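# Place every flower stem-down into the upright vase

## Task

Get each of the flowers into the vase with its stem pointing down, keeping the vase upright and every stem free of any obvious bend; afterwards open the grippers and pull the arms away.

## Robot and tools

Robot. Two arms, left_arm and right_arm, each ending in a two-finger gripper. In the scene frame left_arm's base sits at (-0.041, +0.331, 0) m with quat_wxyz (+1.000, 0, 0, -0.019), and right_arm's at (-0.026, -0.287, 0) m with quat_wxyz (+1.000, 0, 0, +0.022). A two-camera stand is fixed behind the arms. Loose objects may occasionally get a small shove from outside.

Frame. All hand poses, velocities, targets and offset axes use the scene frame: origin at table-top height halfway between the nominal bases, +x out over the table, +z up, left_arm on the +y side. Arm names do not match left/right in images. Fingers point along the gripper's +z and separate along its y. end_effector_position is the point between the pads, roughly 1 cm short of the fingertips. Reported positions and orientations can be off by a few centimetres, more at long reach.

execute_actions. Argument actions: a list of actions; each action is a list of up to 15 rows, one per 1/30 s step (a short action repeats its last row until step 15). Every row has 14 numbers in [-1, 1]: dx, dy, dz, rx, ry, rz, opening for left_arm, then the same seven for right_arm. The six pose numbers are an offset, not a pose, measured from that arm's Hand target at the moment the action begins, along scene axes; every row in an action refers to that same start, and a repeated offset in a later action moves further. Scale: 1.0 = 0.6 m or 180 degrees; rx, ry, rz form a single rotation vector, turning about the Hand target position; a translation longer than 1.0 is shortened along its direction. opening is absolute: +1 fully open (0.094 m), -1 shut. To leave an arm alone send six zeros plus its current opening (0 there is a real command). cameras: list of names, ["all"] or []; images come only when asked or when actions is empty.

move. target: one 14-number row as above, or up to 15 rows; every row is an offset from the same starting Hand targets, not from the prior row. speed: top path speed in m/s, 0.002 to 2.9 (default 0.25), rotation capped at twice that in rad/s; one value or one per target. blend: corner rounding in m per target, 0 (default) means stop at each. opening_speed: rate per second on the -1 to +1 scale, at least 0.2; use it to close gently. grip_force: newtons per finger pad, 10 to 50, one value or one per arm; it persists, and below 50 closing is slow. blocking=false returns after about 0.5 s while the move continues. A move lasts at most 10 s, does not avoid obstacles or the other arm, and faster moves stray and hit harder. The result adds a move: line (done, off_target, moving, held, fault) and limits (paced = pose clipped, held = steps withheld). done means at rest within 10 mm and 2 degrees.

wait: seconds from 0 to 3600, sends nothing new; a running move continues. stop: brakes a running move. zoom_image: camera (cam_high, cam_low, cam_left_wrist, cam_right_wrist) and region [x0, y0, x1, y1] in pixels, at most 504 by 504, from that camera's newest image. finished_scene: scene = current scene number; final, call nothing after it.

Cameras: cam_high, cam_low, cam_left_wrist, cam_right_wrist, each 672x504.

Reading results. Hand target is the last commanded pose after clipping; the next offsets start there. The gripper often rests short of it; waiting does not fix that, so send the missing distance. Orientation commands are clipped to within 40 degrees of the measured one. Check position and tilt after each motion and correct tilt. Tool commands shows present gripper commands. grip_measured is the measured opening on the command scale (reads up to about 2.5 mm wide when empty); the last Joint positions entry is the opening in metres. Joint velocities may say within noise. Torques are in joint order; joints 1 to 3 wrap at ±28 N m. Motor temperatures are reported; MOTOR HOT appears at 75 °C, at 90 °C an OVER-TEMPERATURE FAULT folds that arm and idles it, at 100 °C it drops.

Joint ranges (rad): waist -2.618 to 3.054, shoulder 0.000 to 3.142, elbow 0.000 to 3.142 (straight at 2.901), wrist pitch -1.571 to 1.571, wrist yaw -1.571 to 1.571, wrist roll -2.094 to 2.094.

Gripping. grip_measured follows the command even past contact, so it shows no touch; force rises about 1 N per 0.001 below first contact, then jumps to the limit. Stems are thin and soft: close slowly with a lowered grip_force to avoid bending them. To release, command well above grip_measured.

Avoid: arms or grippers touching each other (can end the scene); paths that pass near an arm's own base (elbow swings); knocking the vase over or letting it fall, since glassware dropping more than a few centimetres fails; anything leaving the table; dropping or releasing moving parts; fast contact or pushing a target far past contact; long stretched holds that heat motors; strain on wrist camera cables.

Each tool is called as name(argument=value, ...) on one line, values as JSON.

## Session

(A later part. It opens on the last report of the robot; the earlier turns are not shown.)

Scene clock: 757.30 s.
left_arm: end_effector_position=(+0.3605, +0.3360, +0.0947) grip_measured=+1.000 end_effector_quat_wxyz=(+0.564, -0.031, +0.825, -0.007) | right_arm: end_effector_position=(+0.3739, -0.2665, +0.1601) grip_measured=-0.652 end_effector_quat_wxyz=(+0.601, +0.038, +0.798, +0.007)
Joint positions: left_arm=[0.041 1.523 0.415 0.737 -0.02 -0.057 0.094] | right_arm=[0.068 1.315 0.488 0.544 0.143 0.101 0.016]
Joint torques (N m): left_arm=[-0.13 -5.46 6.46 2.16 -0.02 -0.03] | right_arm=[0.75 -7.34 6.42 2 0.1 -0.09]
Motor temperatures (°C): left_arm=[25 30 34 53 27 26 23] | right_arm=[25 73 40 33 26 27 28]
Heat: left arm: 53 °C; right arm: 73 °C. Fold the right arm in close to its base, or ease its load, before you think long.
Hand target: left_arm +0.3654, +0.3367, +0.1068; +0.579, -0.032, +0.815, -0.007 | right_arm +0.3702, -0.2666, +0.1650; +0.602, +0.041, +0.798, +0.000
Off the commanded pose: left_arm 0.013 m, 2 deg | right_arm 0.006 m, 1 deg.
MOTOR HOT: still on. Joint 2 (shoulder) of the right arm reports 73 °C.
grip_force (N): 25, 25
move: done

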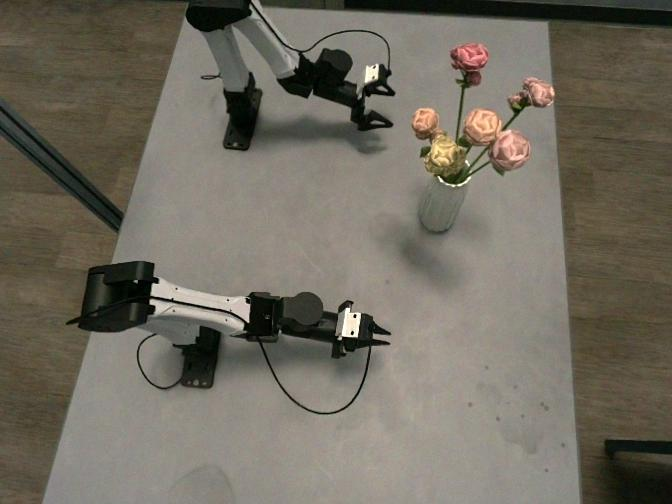

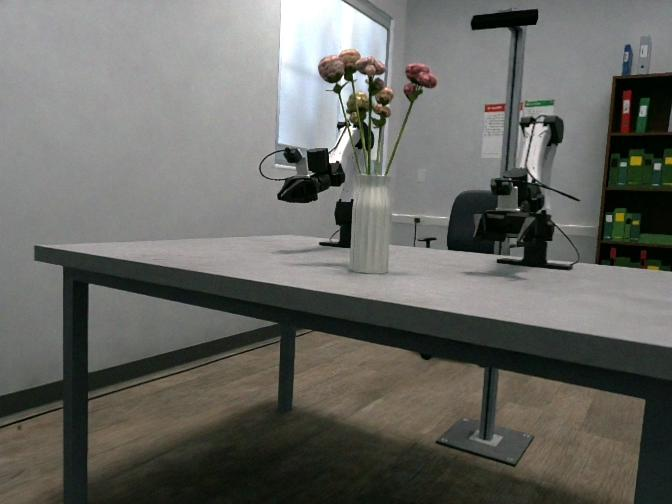

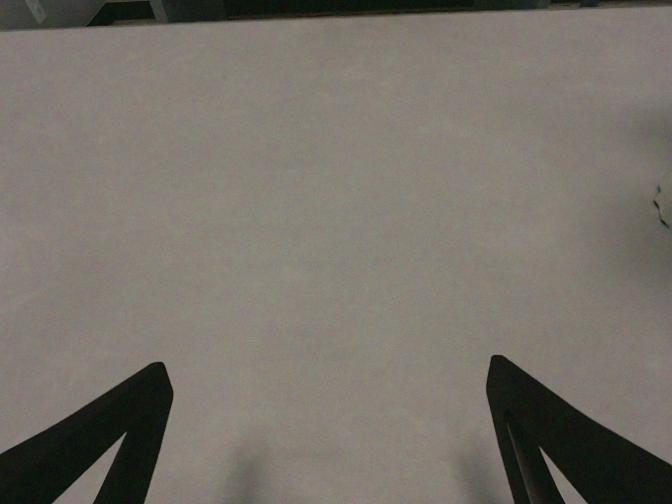

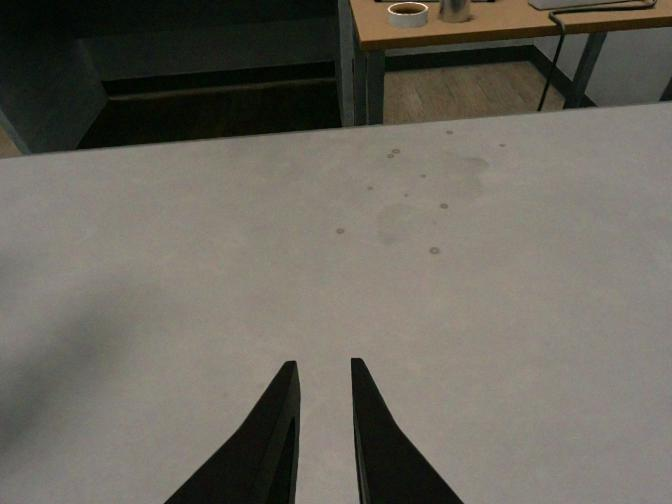

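move(target=[[0.0243,-0.1945,0.0,0.0061,0.3483,-0.021,0, 0,0,0,0,0,0,-0.65],[0.0243,-0.1945,-0.10,0.0061,0.3483,-0.021,0, 0,0,0,0,0,0,-0.65]], speed=0.15, blend=0.01, cameras=["cam_high","cam_low","cam_left_wrist"])

zoom_image(camera="cam_low", region=[400, 160, 580, 290])

zoom_image(camera="cam_high", region=[340, 90, 480, 240])

Scene clock: 800.97 s.
left_arm: end_effector_position=(+0.3753, +0.2279, +0.0519) grip_measured=+0.002 end_effector_quat_wxyz=(+0.065, +0.003, +0.998, +0.010) | right_arm: end_effector_position=(+0.3739, -0.2668, +0.1602) grip_measured=-0.652 end_effector_quat_wxyz=(+0.601, +0.039, +0.798, +0.006)
Joint positions: left_arm=[-0.227 2.089 1.669 -1.03 -0.053 -0.257 0.047] | right_arm=[0.068 1.315 0.488 0.544 0.144 0.101 0.016]
Joint torques (N m): left_arm=[-0.61 -8.77 5.78 0.76 0.13 -0.17] | right_arm=[0.75 -7.34 6.43 2.01 0.09 -0.08]
Motor temperatures (°C): left_arm=[25 31 35 52 27 26 23] | right_arm=[25 56 41 38 26 27 27]
Heat: left arm: 52 °C; right arm: 56 °C.
Hand target: left_arm +0.3800, +0.2200, +0.0468; +0.071, -0.001, +0.997, +0.000 | right_arm +0.3702, -0.2666, +0.1650; +0.602, +0.041, +0.798, +0.000
Off the commanded pose: left_arm 0.010 m, 1 deg | right_arm 0.006 m, 1 deg.
MOTOR HOT: cleared for the motors of the right arm.
grip_force (N): 25, 25
move: done

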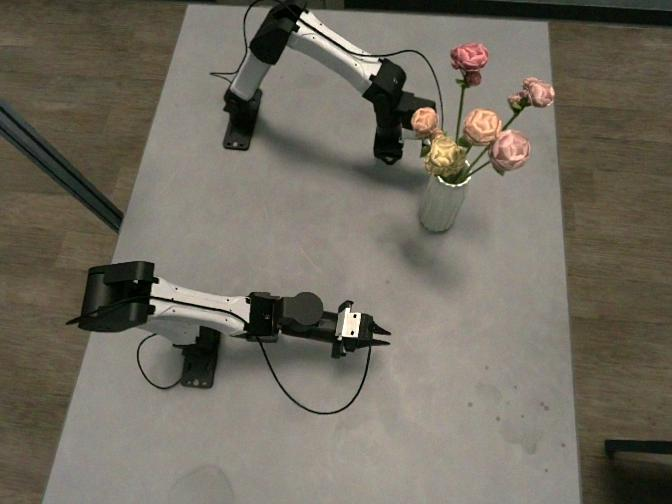

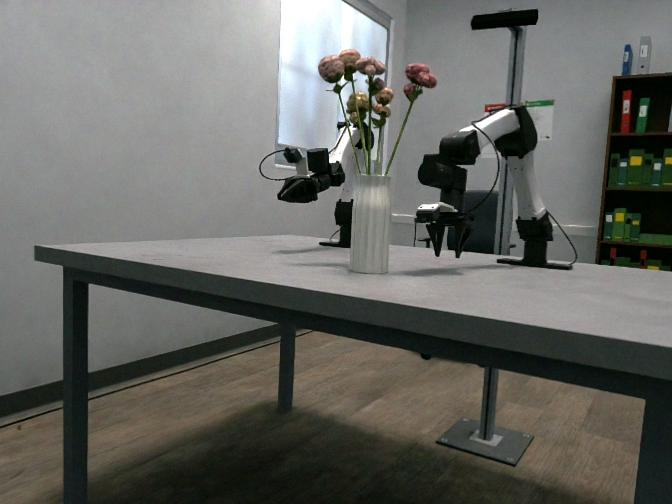

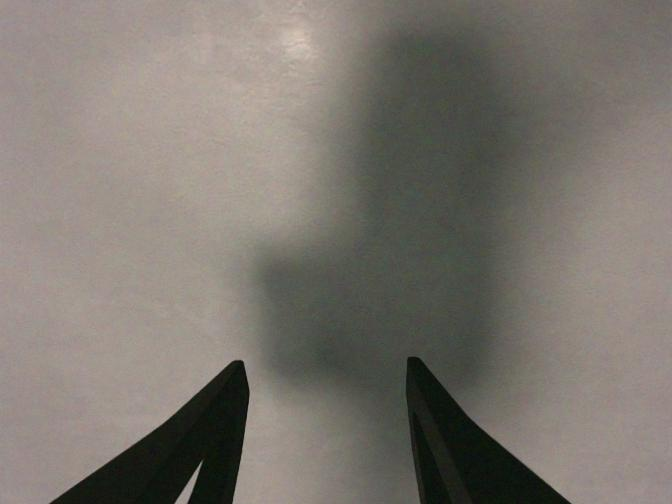

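Scaled by 2.800 from the camera's image (finer frame: 960x720).

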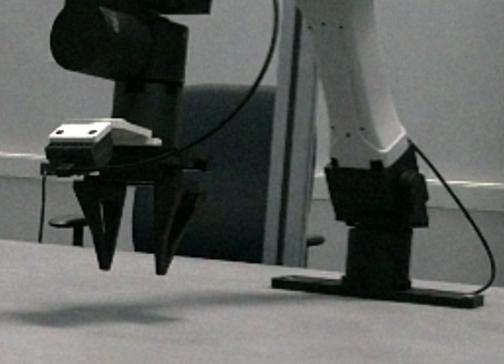

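Scaled by 3.360 from the camera's image (finer frame: 960x720).

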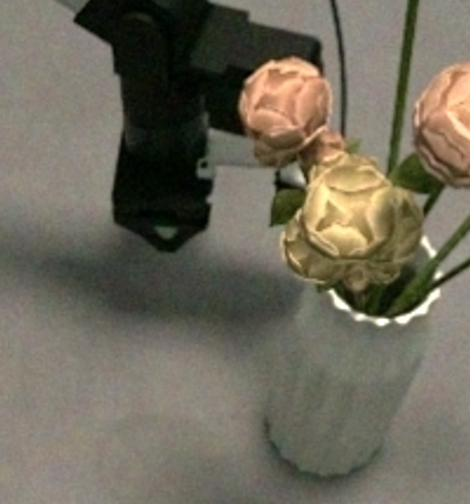

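move(target=[[0,0,0.1,0,0,0,0, 0,0,0,0,0,0,-0.65],[-0.0243,0.1945,0.15,-0.0061,-0.3483,0.021,0, 0,0,0,0,0,0,-0.65]], speed=0.15, blend=0.02, cameras=[])

wait(seconds=240)

Scene clock: 816.07 s.
left_arm: end_effector_position=(+0.3615, +0.3361, +0.1255) grip_measured=+0.002 end_effector_quat_wxyz=(+0.557, -0.040, +0.829, -0.007) | right_arm: end_effector_position=(+0.3739, -0.2668, +0.1602) grip_measured=-0.652 end_effector_quat_wxyz=(+0.601, +0.039, +0.798, +0.006)
Joint positions: left_arm=[0.033 1.393 0.496 0.508 -0.038 -0.076 0.047] | right_arm=[0.068 1.315 0.488 0.544 0.144 0.101 0.016]
Joint torques (N m): left_arm=[0.39 -4.38 5.55 2.6 0.16 0.11] | right_arm=[0.76 -7.34 6.45 2 0.1 -0.08]
Heat: left arm: 51 °C; right arm: 53 °C.
Hand target: left_arm +0.3654, +0.3367, +0.1368; +0.579, -0.032, +0.815, -0.007 | right_arm +0.3702, -0.2666, +0.1650; +0.602, +0.041, +0.798, +0.000
Off the commanded pose: left_arm 0.012 m, 3 deg | right_arm 0.006 m, 1 deg.
grip_force (N): 25, 25
move: off_target (left_arm)

Scene clock: 1056.07 s.
left_arm: end_effector_position=(+0.3615, +0.3361, +0.1255) grip_measured=+0.002 end_effector_quat_wxyz=(+0.557, -0.040, +0.829, -0.007) | right_arm: end_effector_position=(+0.3739, -0.2668, +0.1602) grip_measured=-0.652 end_effector_quat_wxyz=(+0.601, +0.039, +0.798, +0.006)
Joint positions: left_arm=[0.033 1.393 0.496 0.508 -0.038 -0.076 0.047] | right_arm=[0.068 1.315 0.488 0.544 0.144 0.101 0.016]
Joint torques (N m): left_arm=[0.36 -4.37 5.57 2.59 0.16 0.11] | right_arm=[0.76 -7.34 6.43 2.01 0.09 -0.09]
Motor temperatures (°C): left_arm=[25 29 35 61 27 26 23] | right_arm=[25 46 42 43 26 27 27]
Heat: left arm: 61 °C; right arm: 46 °C.
Hand target: left_arm +0.3654, +0.3367, +0.1368; +0.579, -0.032, +0.815, -0.007 | right_arm +0.3702, -0.2666, +0.1650; +0.602, +0.041, +0.798, +0.000
Tool commands: left_gripper/opening=+0.0 right_gripper/opening=-0.65
Off the commanded pose: left_arm 0.012 m, 3 deg | right_arm 0.006 m, 1 deg.
grip_force (N): 25, 25
wait: 240.00 s; at rest by 0.17 s

finished_scene(scene=1)

The scene is finished: the task was done.


## Next scene

The same job, from a new start.

execute_actions(actions=[], cameras=["cam_high","cam_low","cam_right_wrist"])

zoom_image(camera="cam_high", region=[260, 30, 580, 270])

zoom_image(camera="cam_high", region=[260, 240, 580, 480])

Scene clock: 0.00 s.
left_arm: end_effector_position=(+0.3535, +0.3436, +0.0932) grip_measured=+1.000 end_effector_quat_wxyz=(+0.576, -0.073, +0.812, +0.068) | right_arm: end_effector_position=(+0.3576, -0.2664, +0.0651) grip_measured=+1.000 end_effector_quat_wxyz=(+0.489, -0.005, +0.868, +0.086)
Joint positions: left_arm=[-0.054 1.547 0.379 0.82 -0.282 -0.073 0.094] | right_arm=[-0.071 1.501 0.435 0.524 -0.178 0.063 0.094]
Joint velocities: within noise
Joint torques (N m): no reading
Motor temperatures (°C): left_arm=[25 24 26 25 27 26 23] | right_arm=[25 28 27 24 26 27 27]
Heat: left arm: 27 °C; right arm: 28 °C.
Hand target: left_arm +0.3584, +0.3434, +0.1057; +0.591, -0.077, +0.800, +0.065 | right_arm +0.3644, -0.2664, +0.0784; +0.507, -0.009, +0.858, +0.086
Tool commands: left_gripper/opening=+1.0 right_gripper/opening=+1.0
Images, in order (width x height): cam_high 672x504, cam_low 672x504, cam_right_wrist 672x504.

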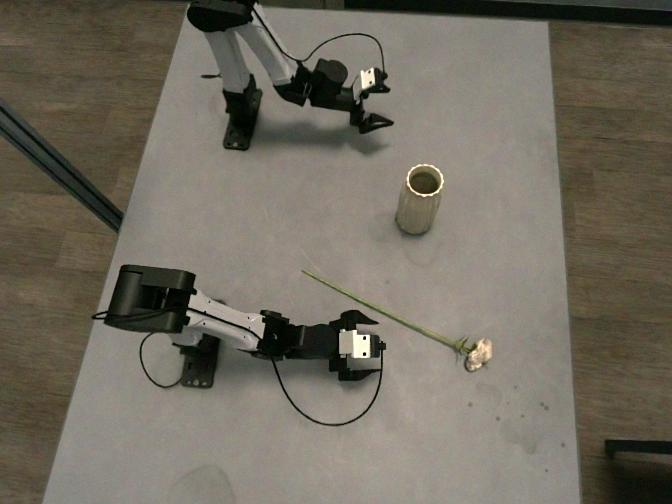

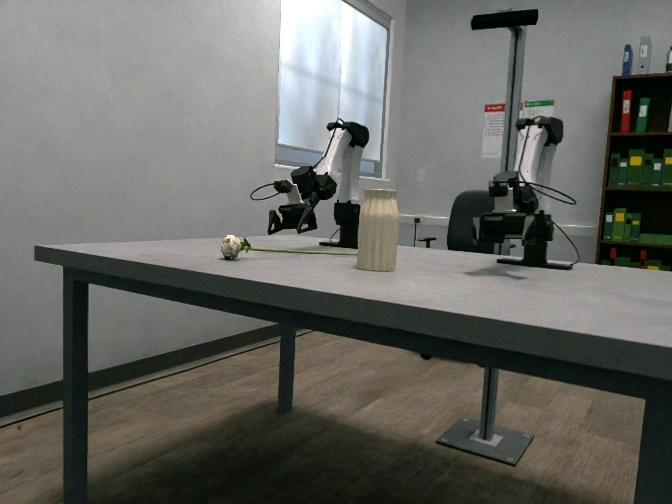

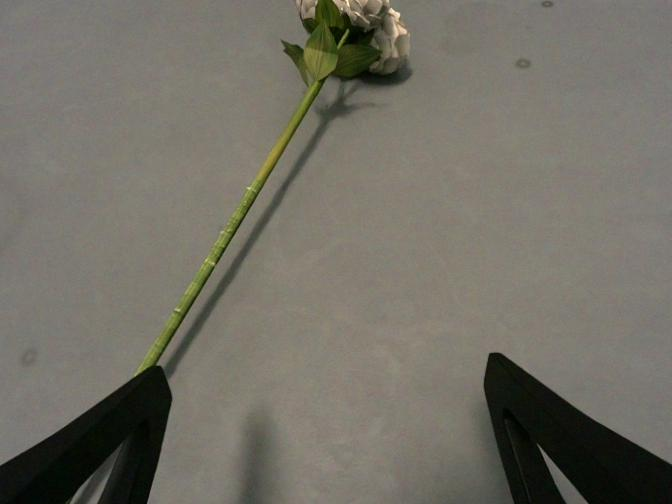

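Scaled by 1.575 from the camera's image (finer frame: 960x720).

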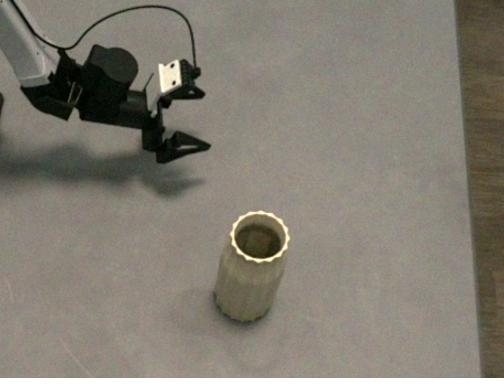

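Scaled by 1.575 from the camera's image (finer frame: 960x720).

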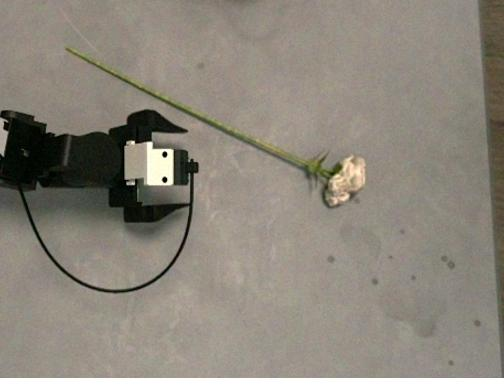

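move(target=[[0,0,0,0,0,0,1, 0.0093,0.019,0.1027,-0.0007,0.0905,-0.0349,0.3],[0,0,0,0,0,0,1, 0.101,0.1323,0.0693,-0.0024,0.3017,-0.1162,0.0],[0,0,0,0,0,0,1, 0.1077,0.1307,-0.0307,-0.0024,0.3017,-0.1162,0.0]], speed=[0.3,0.3,0.15], blend=[0.02,0.02,0], cameras=["cam_low","cam_right_wrist"])

zoom_image(camera="cam_low", region=[200, 160, 380, 290])

Scene clock: 33.53 s.
left_arm: end_effector_position=(+0.3535, +0.3436, +0.0932) grip_measured=+1.000 end_effector_quat_wxyz=(+0.576, -0.073, +0.812, +0.068) | right_arm: end_effector_position=(+0.4202, -0.1877, +0.0665) grip_measured=+0.002 end_effector_quat_wxyz=(+0.060, +0.169, +0.984, -0.017)
Joint positions: left_arm=[-0.054 1.547 0.379 0.82 -0.282 -0.073 0.094] | right_arm=[0.205 2.228 1.949 -1.197 0.08 0.584 0.047]
Joint torques (N m): left_arm=[-0.12 -5.6 6.27 2.16 -0.09 -0.04] | right_arm=[-0.03 -10.55 6.06 0.99 -0.06 0.06]
Motor temperatures (°C): left_arm=[25 27 29 31 27 26 23] | right_arm=[25 31 33 32 26 27 27]
Heat: left arm: 31 °C; right arm: 33 °C.
Hand target: left_arm +0.3584, +0.3434, +0.1057; +0.591, -0.077, +0.800, +0.065 | right_arm +0.4290, -0.1880, +0.0600; +0.069, +0.179, +0.981, -0.013
Off the commanded pose: left_arm 0.013 m, 2 deg | right_arm 0.011 m, 2 deg.
move: off_target (right_arm); blend cut to 0 m at target 2

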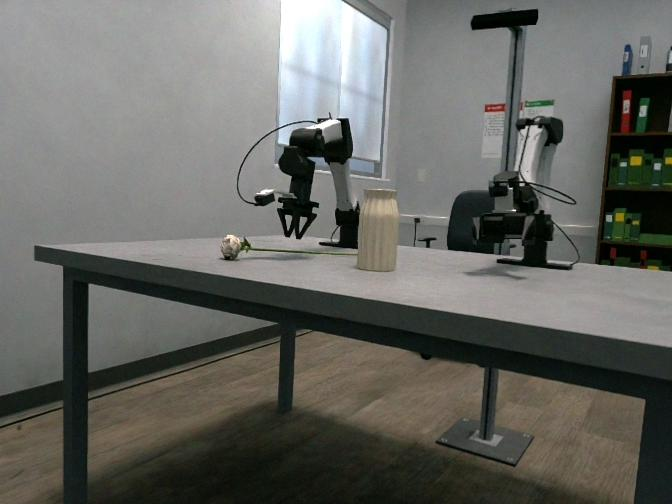

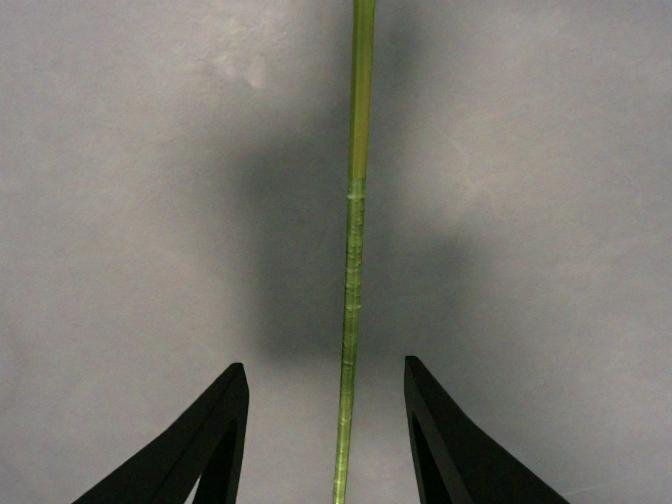

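Scaled by 2.800 from the camera's image (finer frame: 960x720).

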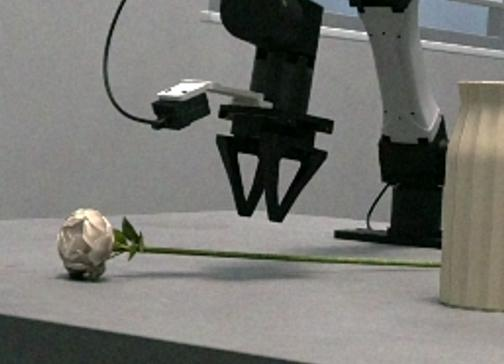

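move(target=[[0,0,0,0,0,0,1, 0.0022,-0.0078,-0.0683,0,0,0,-0.3],[0,0,0,0,0,0,1, 0.0022,-0.0078,-0.0683,0,0,0,-1]], speed=0.1, grip_force=30, cameras=["cam_low","cam_right_wrist"])

zoom_image(camera="cam_low", region=[200, 160, 380, 290])

Scene clock: 43.93 s.
left_arm: end_effector_position=(+0.3535, +0.3436, +0.0932) grip_measured=+1.000 end_effector_quat_wxyz=(+0.576, -0.073, +0.812, +0.068) | right_arm: end_effector_position=(+0.4209, -0.1911, +0.0244) grip_measured=-0.887 end_effector_quat_wxyz=(+0.058, +0.172, +0.983, -0.018)
Joint positions: left_arm=[-0.054 1.547 0.379 0.82 -0.282 -0.073 0.094] | right_arm=[0.197 2.253 1.822 -1.048 0.08 0.584 0.005]
Joint torques (N m): left_arm=[-0.12 -5.59 6.26 2.16 -0.09 -0.04] | right_arm=[-0.58 -10.61 6.28 0.99 -0.07 -0.06]
Heat: left arm: 32 °C; right arm: 34 °C.
Hand target: left_arm +0.3584, +0.3434, +0.1057; +0.591, -0.077, +0.800, +0.065 | right_arm +0.4304, -0.1927, +0.0190; +0.069, +0.179, +0.981, -0.013
Off the commanded pose: left_arm 0.013 m, 2 deg | right_arm 0.011 m, 2 deg.
grip_force (N): 30, 30
move: off_target (right_arm); target 2's new opening was sent with right_arm's hand 0.011 m and 2 deg from that target

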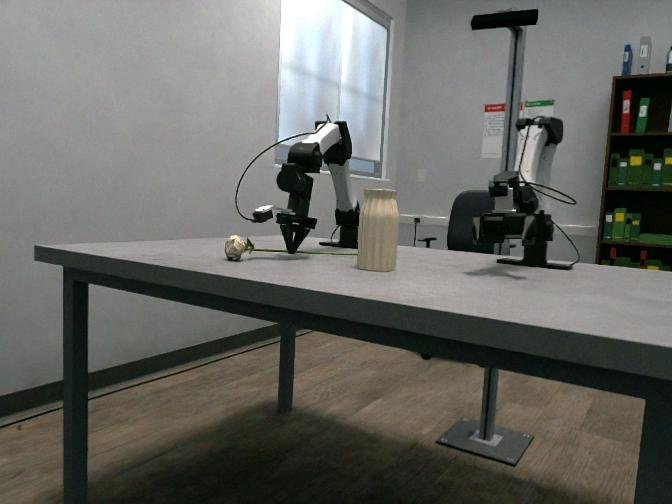

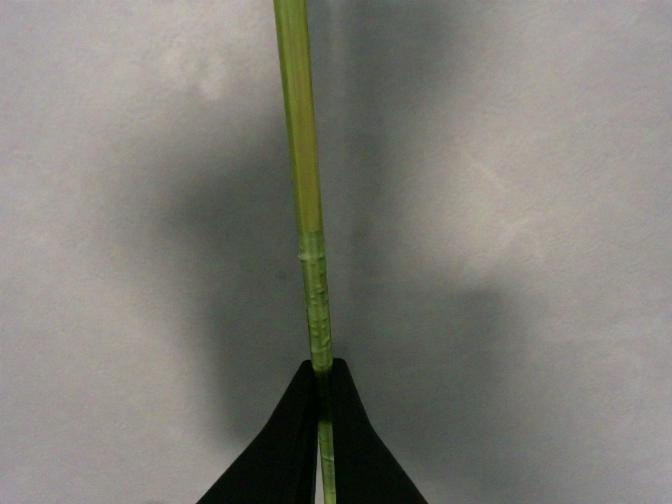

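Scaled by 2.800 from the camera's image (finer frame: 960x720).

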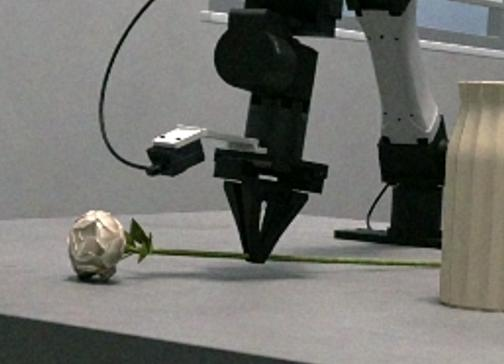

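move(target=[[0,0,0,0,0,0,1, 0,0,0.1333,0,0,0,-1],[0,0,0,0,0,0,1, -0.164,0.2412,0.8433,0.159,-0.6094,0.2299,-1]], speed=[0.2,0.3], blend=[0.03,0], cameras=["cam_high","cam_low","cam_right_wrist"])

zoom_image(camera="cam_high", region=[370, 110, 460, 210])

zoom_image(camera="cam_low", region=[310, 50, 430, 210])

Scene clock: 78.00 s.
left_arm: end_effector_position=(+0.3535, +0.3436, +0.0932) grip_measured=+1.000 end_effector_quat_wxyz=(+0.576, -0.073, +0.812, +0.068) | right_arm: end_effector_position=(+0.3422, -0.0511, +0.4981) grip_measured=-0.887 end_effector_quat_wxyz=(+0.754, -0.166, +0.529, +0.352)
Joint positions: left_arm=[-0.054 1.547 0.379 0.82 -0.282 -0.073 0.094] | right_arm=[0.427 1.349 1.23 0.529 -0.249 0.239 0.005]
Joint torques (N m): left_arm=[-0.12 -5.56 6.24 2.16 -0.09 -0.04] | right_arm=[0.64 -4.23 10.44 2.52 -0.29 -0.26]
Motor temperatures (°C): left_arm=[25 28 30 35 27 26 23] | right_arm=[25 36 35 30 26 27 27]
Heat: left arm: 35 °C; right arm: 36 °C.
Hand target: left_arm +0.3584, +0.3434, +0.1057; +0.591, -0.077, +0.800, +0.065 | right_arm +0.3320, -0.0479, +0.5250; +0.776, -0.179, +0.487, +0.358
Off the commanded pose: left_arm 0.013 m, 2 deg | right_arm 0.029 m, 6 deg.
grip_force (N): 30, 30
move: off_target (right_arm)

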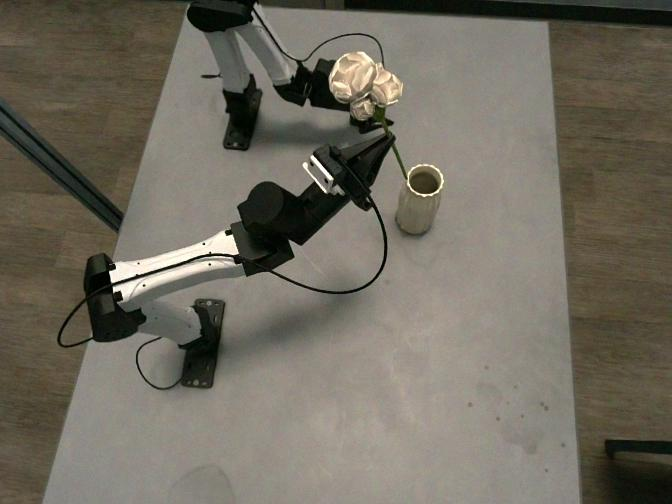

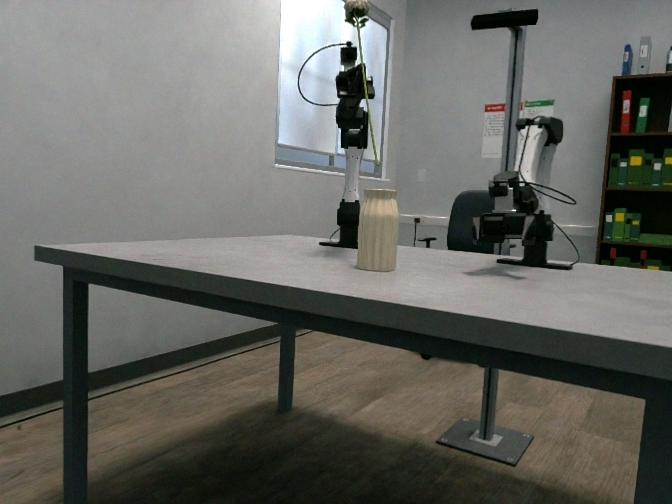

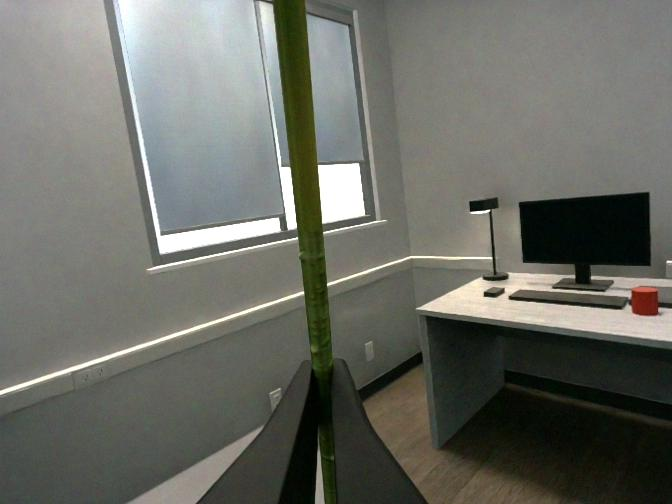

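Scaled by 5.040 from the camera's image (finer frame: 960x720).

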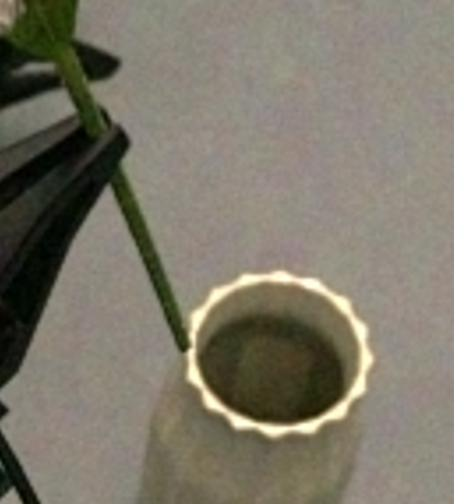

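Scaled by 3.150 from the camera's image (finer frame: 960x720).

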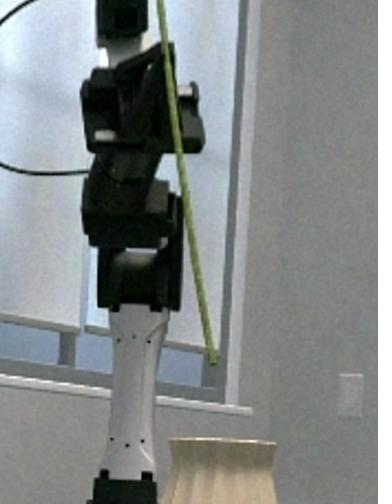

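move(target=[[0,0,0,0,0,0,1, 0.0705,0.0295,-0.055,0,0,0,-1],[0,0,0,0,0,0,1, 0.0945,0.0662,-0.18,0,0,0,-1]], speed=0.12, blend=0.012, cameras=["cam_high","cam_low"])

zoom_image(camera="cam_high", region=[370, 110, 460, 210])

zoom_image(camera="cam_low", region=[310, 50, 430, 210])

Scene clock: 127.60 s.
left_arm: end_effector_position=(+0.3535, +0.3436, +0.0932) grip_measured=+1.000 end_effector_quat_wxyz=(+0.576, -0.073, +0.812, +0.068) | right_arm: end_effector_position=(+0.3922, -0.0090, +0.4065) grip_measured=-0.887 end_effector_quat_wxyz=(+0.758, -0.177, +0.513, +0.363)
Joint positions: left_arm=[-0.054 1.547 0.379 0.82 -0.282 -0.073 0.094] | right_arm=[0.455 1.644 1.109 0.973 -0.255 0.232 0.005]
Joint torques (N m): left_arm=[-0.13 -5.59 6.27 2.15 -0.09 -0.04] | right_arm=[0.64 -6.56 7.46 2.47 -0.02 -0.31]
Motor temperatures (°C): left_arm=[25 29 31 38 27 26 23] | right_arm=[25 32 41 39 26 27 28]
Heat: left arm: 38 °C; right arm: 41 °C.
Hand target: left_arm +0.3584, +0.3434, +0.1057; +0.591, -0.077, +0.800, +0.065 | right_arm +0.3887, -0.0082, +0.4170; +0.776, -0.179, +0.487, +0.358
Off the commanded pose: left_arm 0.013 m, 2 deg | right_arm 0.011 m, 4 deg.
grip_force (N): 30, 30
move: off_target (right_arm)

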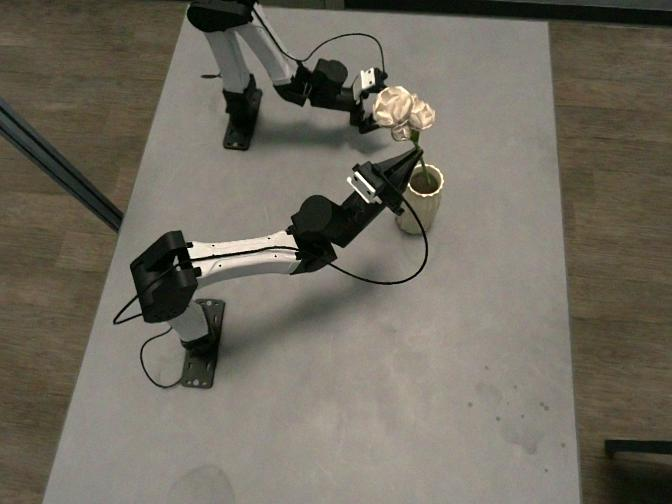

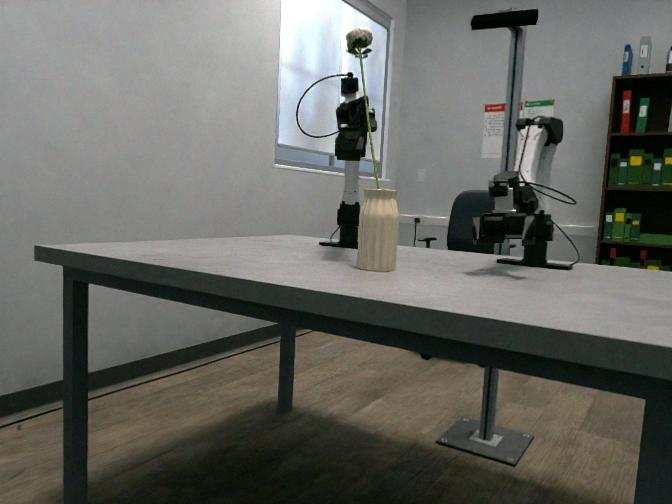

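Scaled by 5.040 from the camera's image (finer frame: 960x720).

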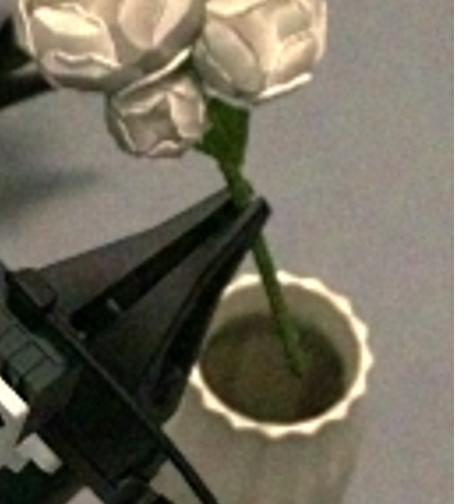

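Scaled by 3.150 from the camera's image (finer frame: 960x720).

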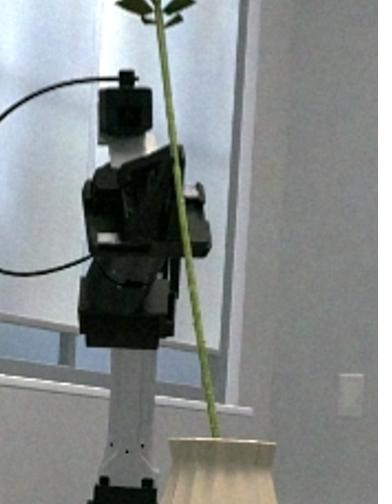

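move(target=[[0,0,0,0,0,0,1, 0.0233,0.0368,-0.0933,-0.036,0.03,0,-1],[0,0,0,0,0,0,1, 0.038,0.0598,-0.2167,-0.0556,0.0455,0,-1]], speed=0.1, blend=0.015, cameras=["cam_high","cam_low","cam_right_wrist"])

zoom_image(camera="cam_low", region=[310, 50, 430, 290])

Scene clock: 144.27 s.
left_arm: end_effector_position=(+0.3535, +0.3436, +0.0932) grip_measured=+1.000 end_effector_quat_wxyz=(+0.576, -0.073, +0.812, +0.068) | right_arm: end_effector_position=(+0.4131, +0.0258, +0.2798) grip_measured=-0.887 end_effector_quat_wxyz=(+0.701, -0.220, +0.592, +0.332)
Joint positions: left_arm=[-0.054 1.547 0.379 0.82 -0.282 -0.073 0.094] | right_arm=[0.493 1.838 1.014 1.036 -0.255 0.141 0.005]
Joint torques (N m): left_arm=[-0.13 -5.56 6.24 2.16 -0.09 -0.04] | right_arm=[0.7 -7.69 6.26 2.77 0.04 -0.32]
Heat: left arm: 39 °C; right arm: 41 °C.
Hand target: left_arm +0.3584, +0.3434, +0.1057; +0.591, -0.077, +0.800, +0.065 | right_arm +0.4115, +0.0277, +0.2870; +0.721, -0.220, +0.571, +0.326
Off the commanded pose: left_arm 0.013 m, 2 deg | right_arm 0.008 m, 3 deg.
grip_force (N): 30, 30
move: off_target (right_arm)

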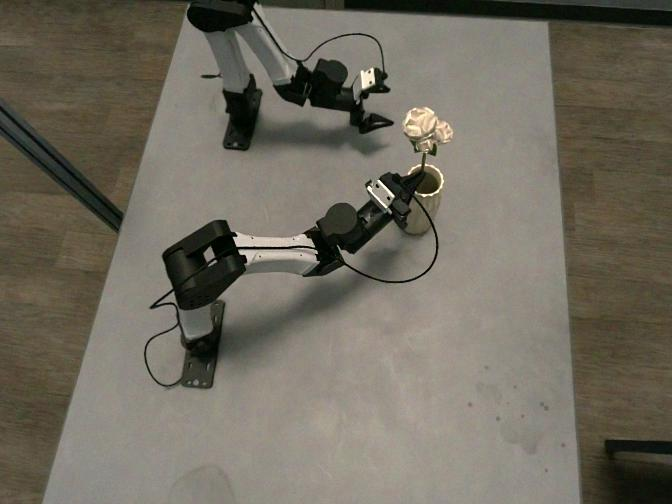

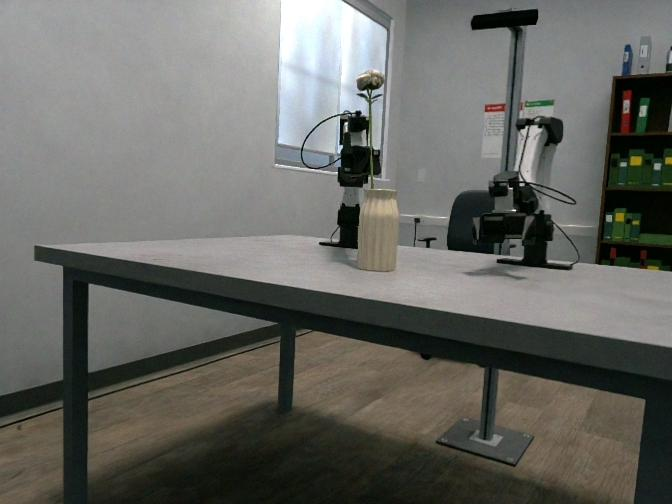

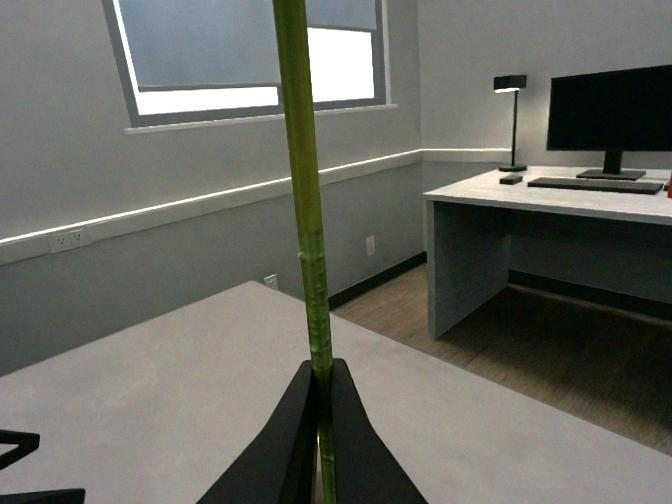

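Scaled by 2.100 from the camera's image (finer frame: 960x720).

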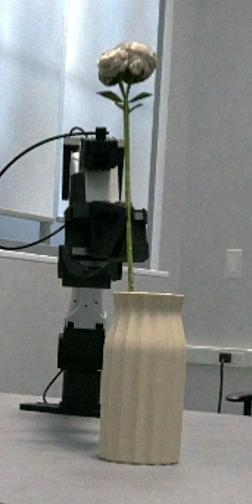

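move(target=[[0,0,0,0,0,0,1, 0,0,-0.0133,0,0,0,-1],[0,0,0,0,0,0,1, 0,0,-0.0133,0,0,0,-0.6],[0,0,0,0,0,0,1, -0.1133,-0.1167,-0.03,0,0,0,-0.6],[0,0,0,0,0,0,1, -0.1833,-0.3167,-0.1,0,0,0,-0.6]], speed=[0.06,0.06,0.12,0.25], blend=[0,0,0.03,0], cameras=["cam_high","cam_low","cam_right_wrist"])

zoom_image(camera="cam_low", region=[310, 50, 430, 290])

zoom_image(camera="cam_high", region=[370, 90, 480, 250])

Scene clock: 156.80 s.
left_arm: end_effector_position=(+0.3535, +0.3436, +0.0932) grip_measured=+1.000 end_effector_quat_wxyz=(+0.576, -0.073, +0.812, +0.068) | right_arm: end_effector_position=(+0.3068, -0.1630, +0.2105) grip_measured=-0.602 end_effector_quat_wxyz=(+0.696, -0.208, +0.608, +0.321)
Joint positions: left_arm=[-0.054 1.547 0.379 0.82 -0.282 -0.073 0.094] | right_arm=[-0.017 1.505 0.254 1.484 -0.721 0.259 0.019]
Joint torques (N m): left_arm=[-0.1 -5.6 6.24 2.16 -0.09 -0.04] | right_arm=[-0.58 -4.62 4.83 2.66 -0.26 0.06]
Heat: left arm: 40 °C; right arm: 43 °C.
Hand target: left_arm +0.3584, +0.3434, +0.1057; +0.591, -0.077, +0.800, +0.065 | right_arm +0.3015, -0.1624, +0.2270; +0.721, -0.220, +0.571, +0.326
Off the commanded pose: left_arm 0.013 m, 2 deg | right_arm 0.017 m, 5 deg.
joint sent to its limit (right arm) — joint 4 (wrist pitch), upper limit. The joint targets are off in position, not in orientation.
grip_force (N): 30, 30
move: off_target (right_arm)

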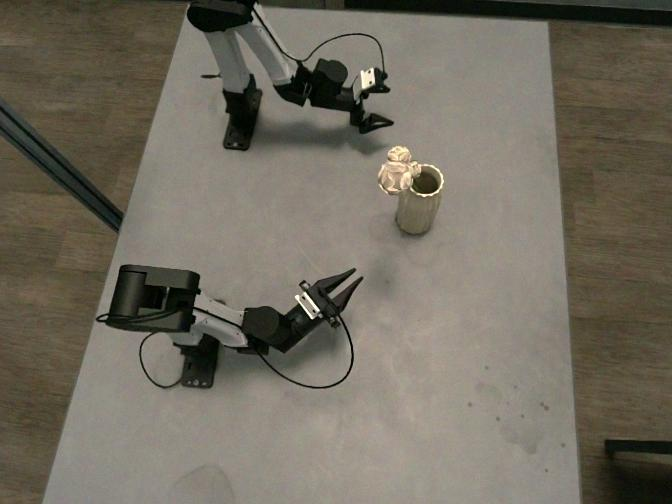

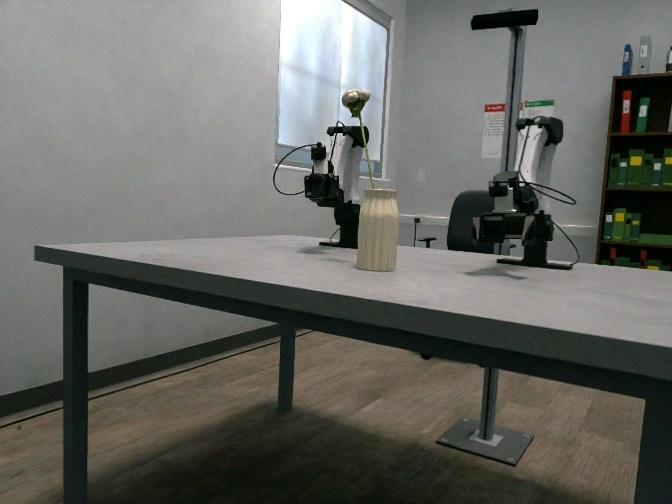

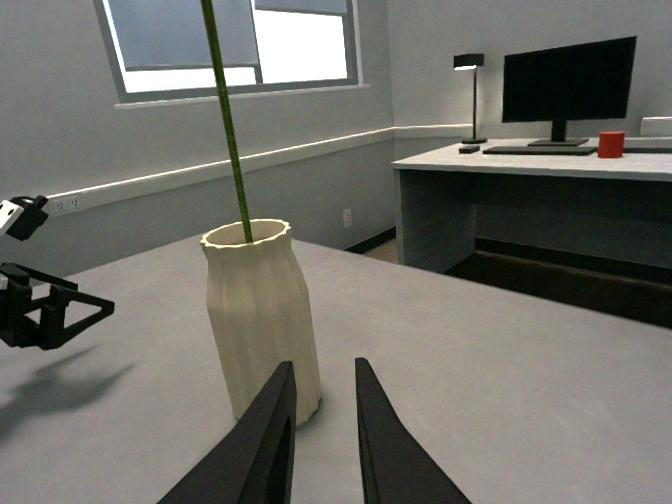

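Scaled by 2.100 from the camera's image (finer frame: 960x720).

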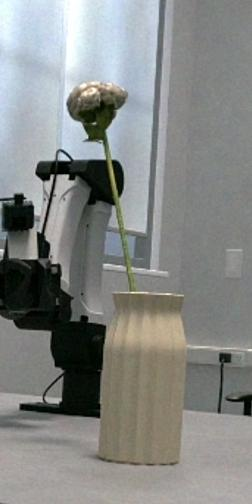

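Scaled by 3.150 from the camera's image (finer frame: 960x720).

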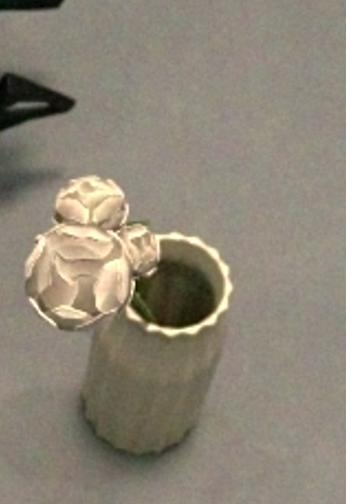

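finished_scene(scene=2)

The scene is finished: the task was done.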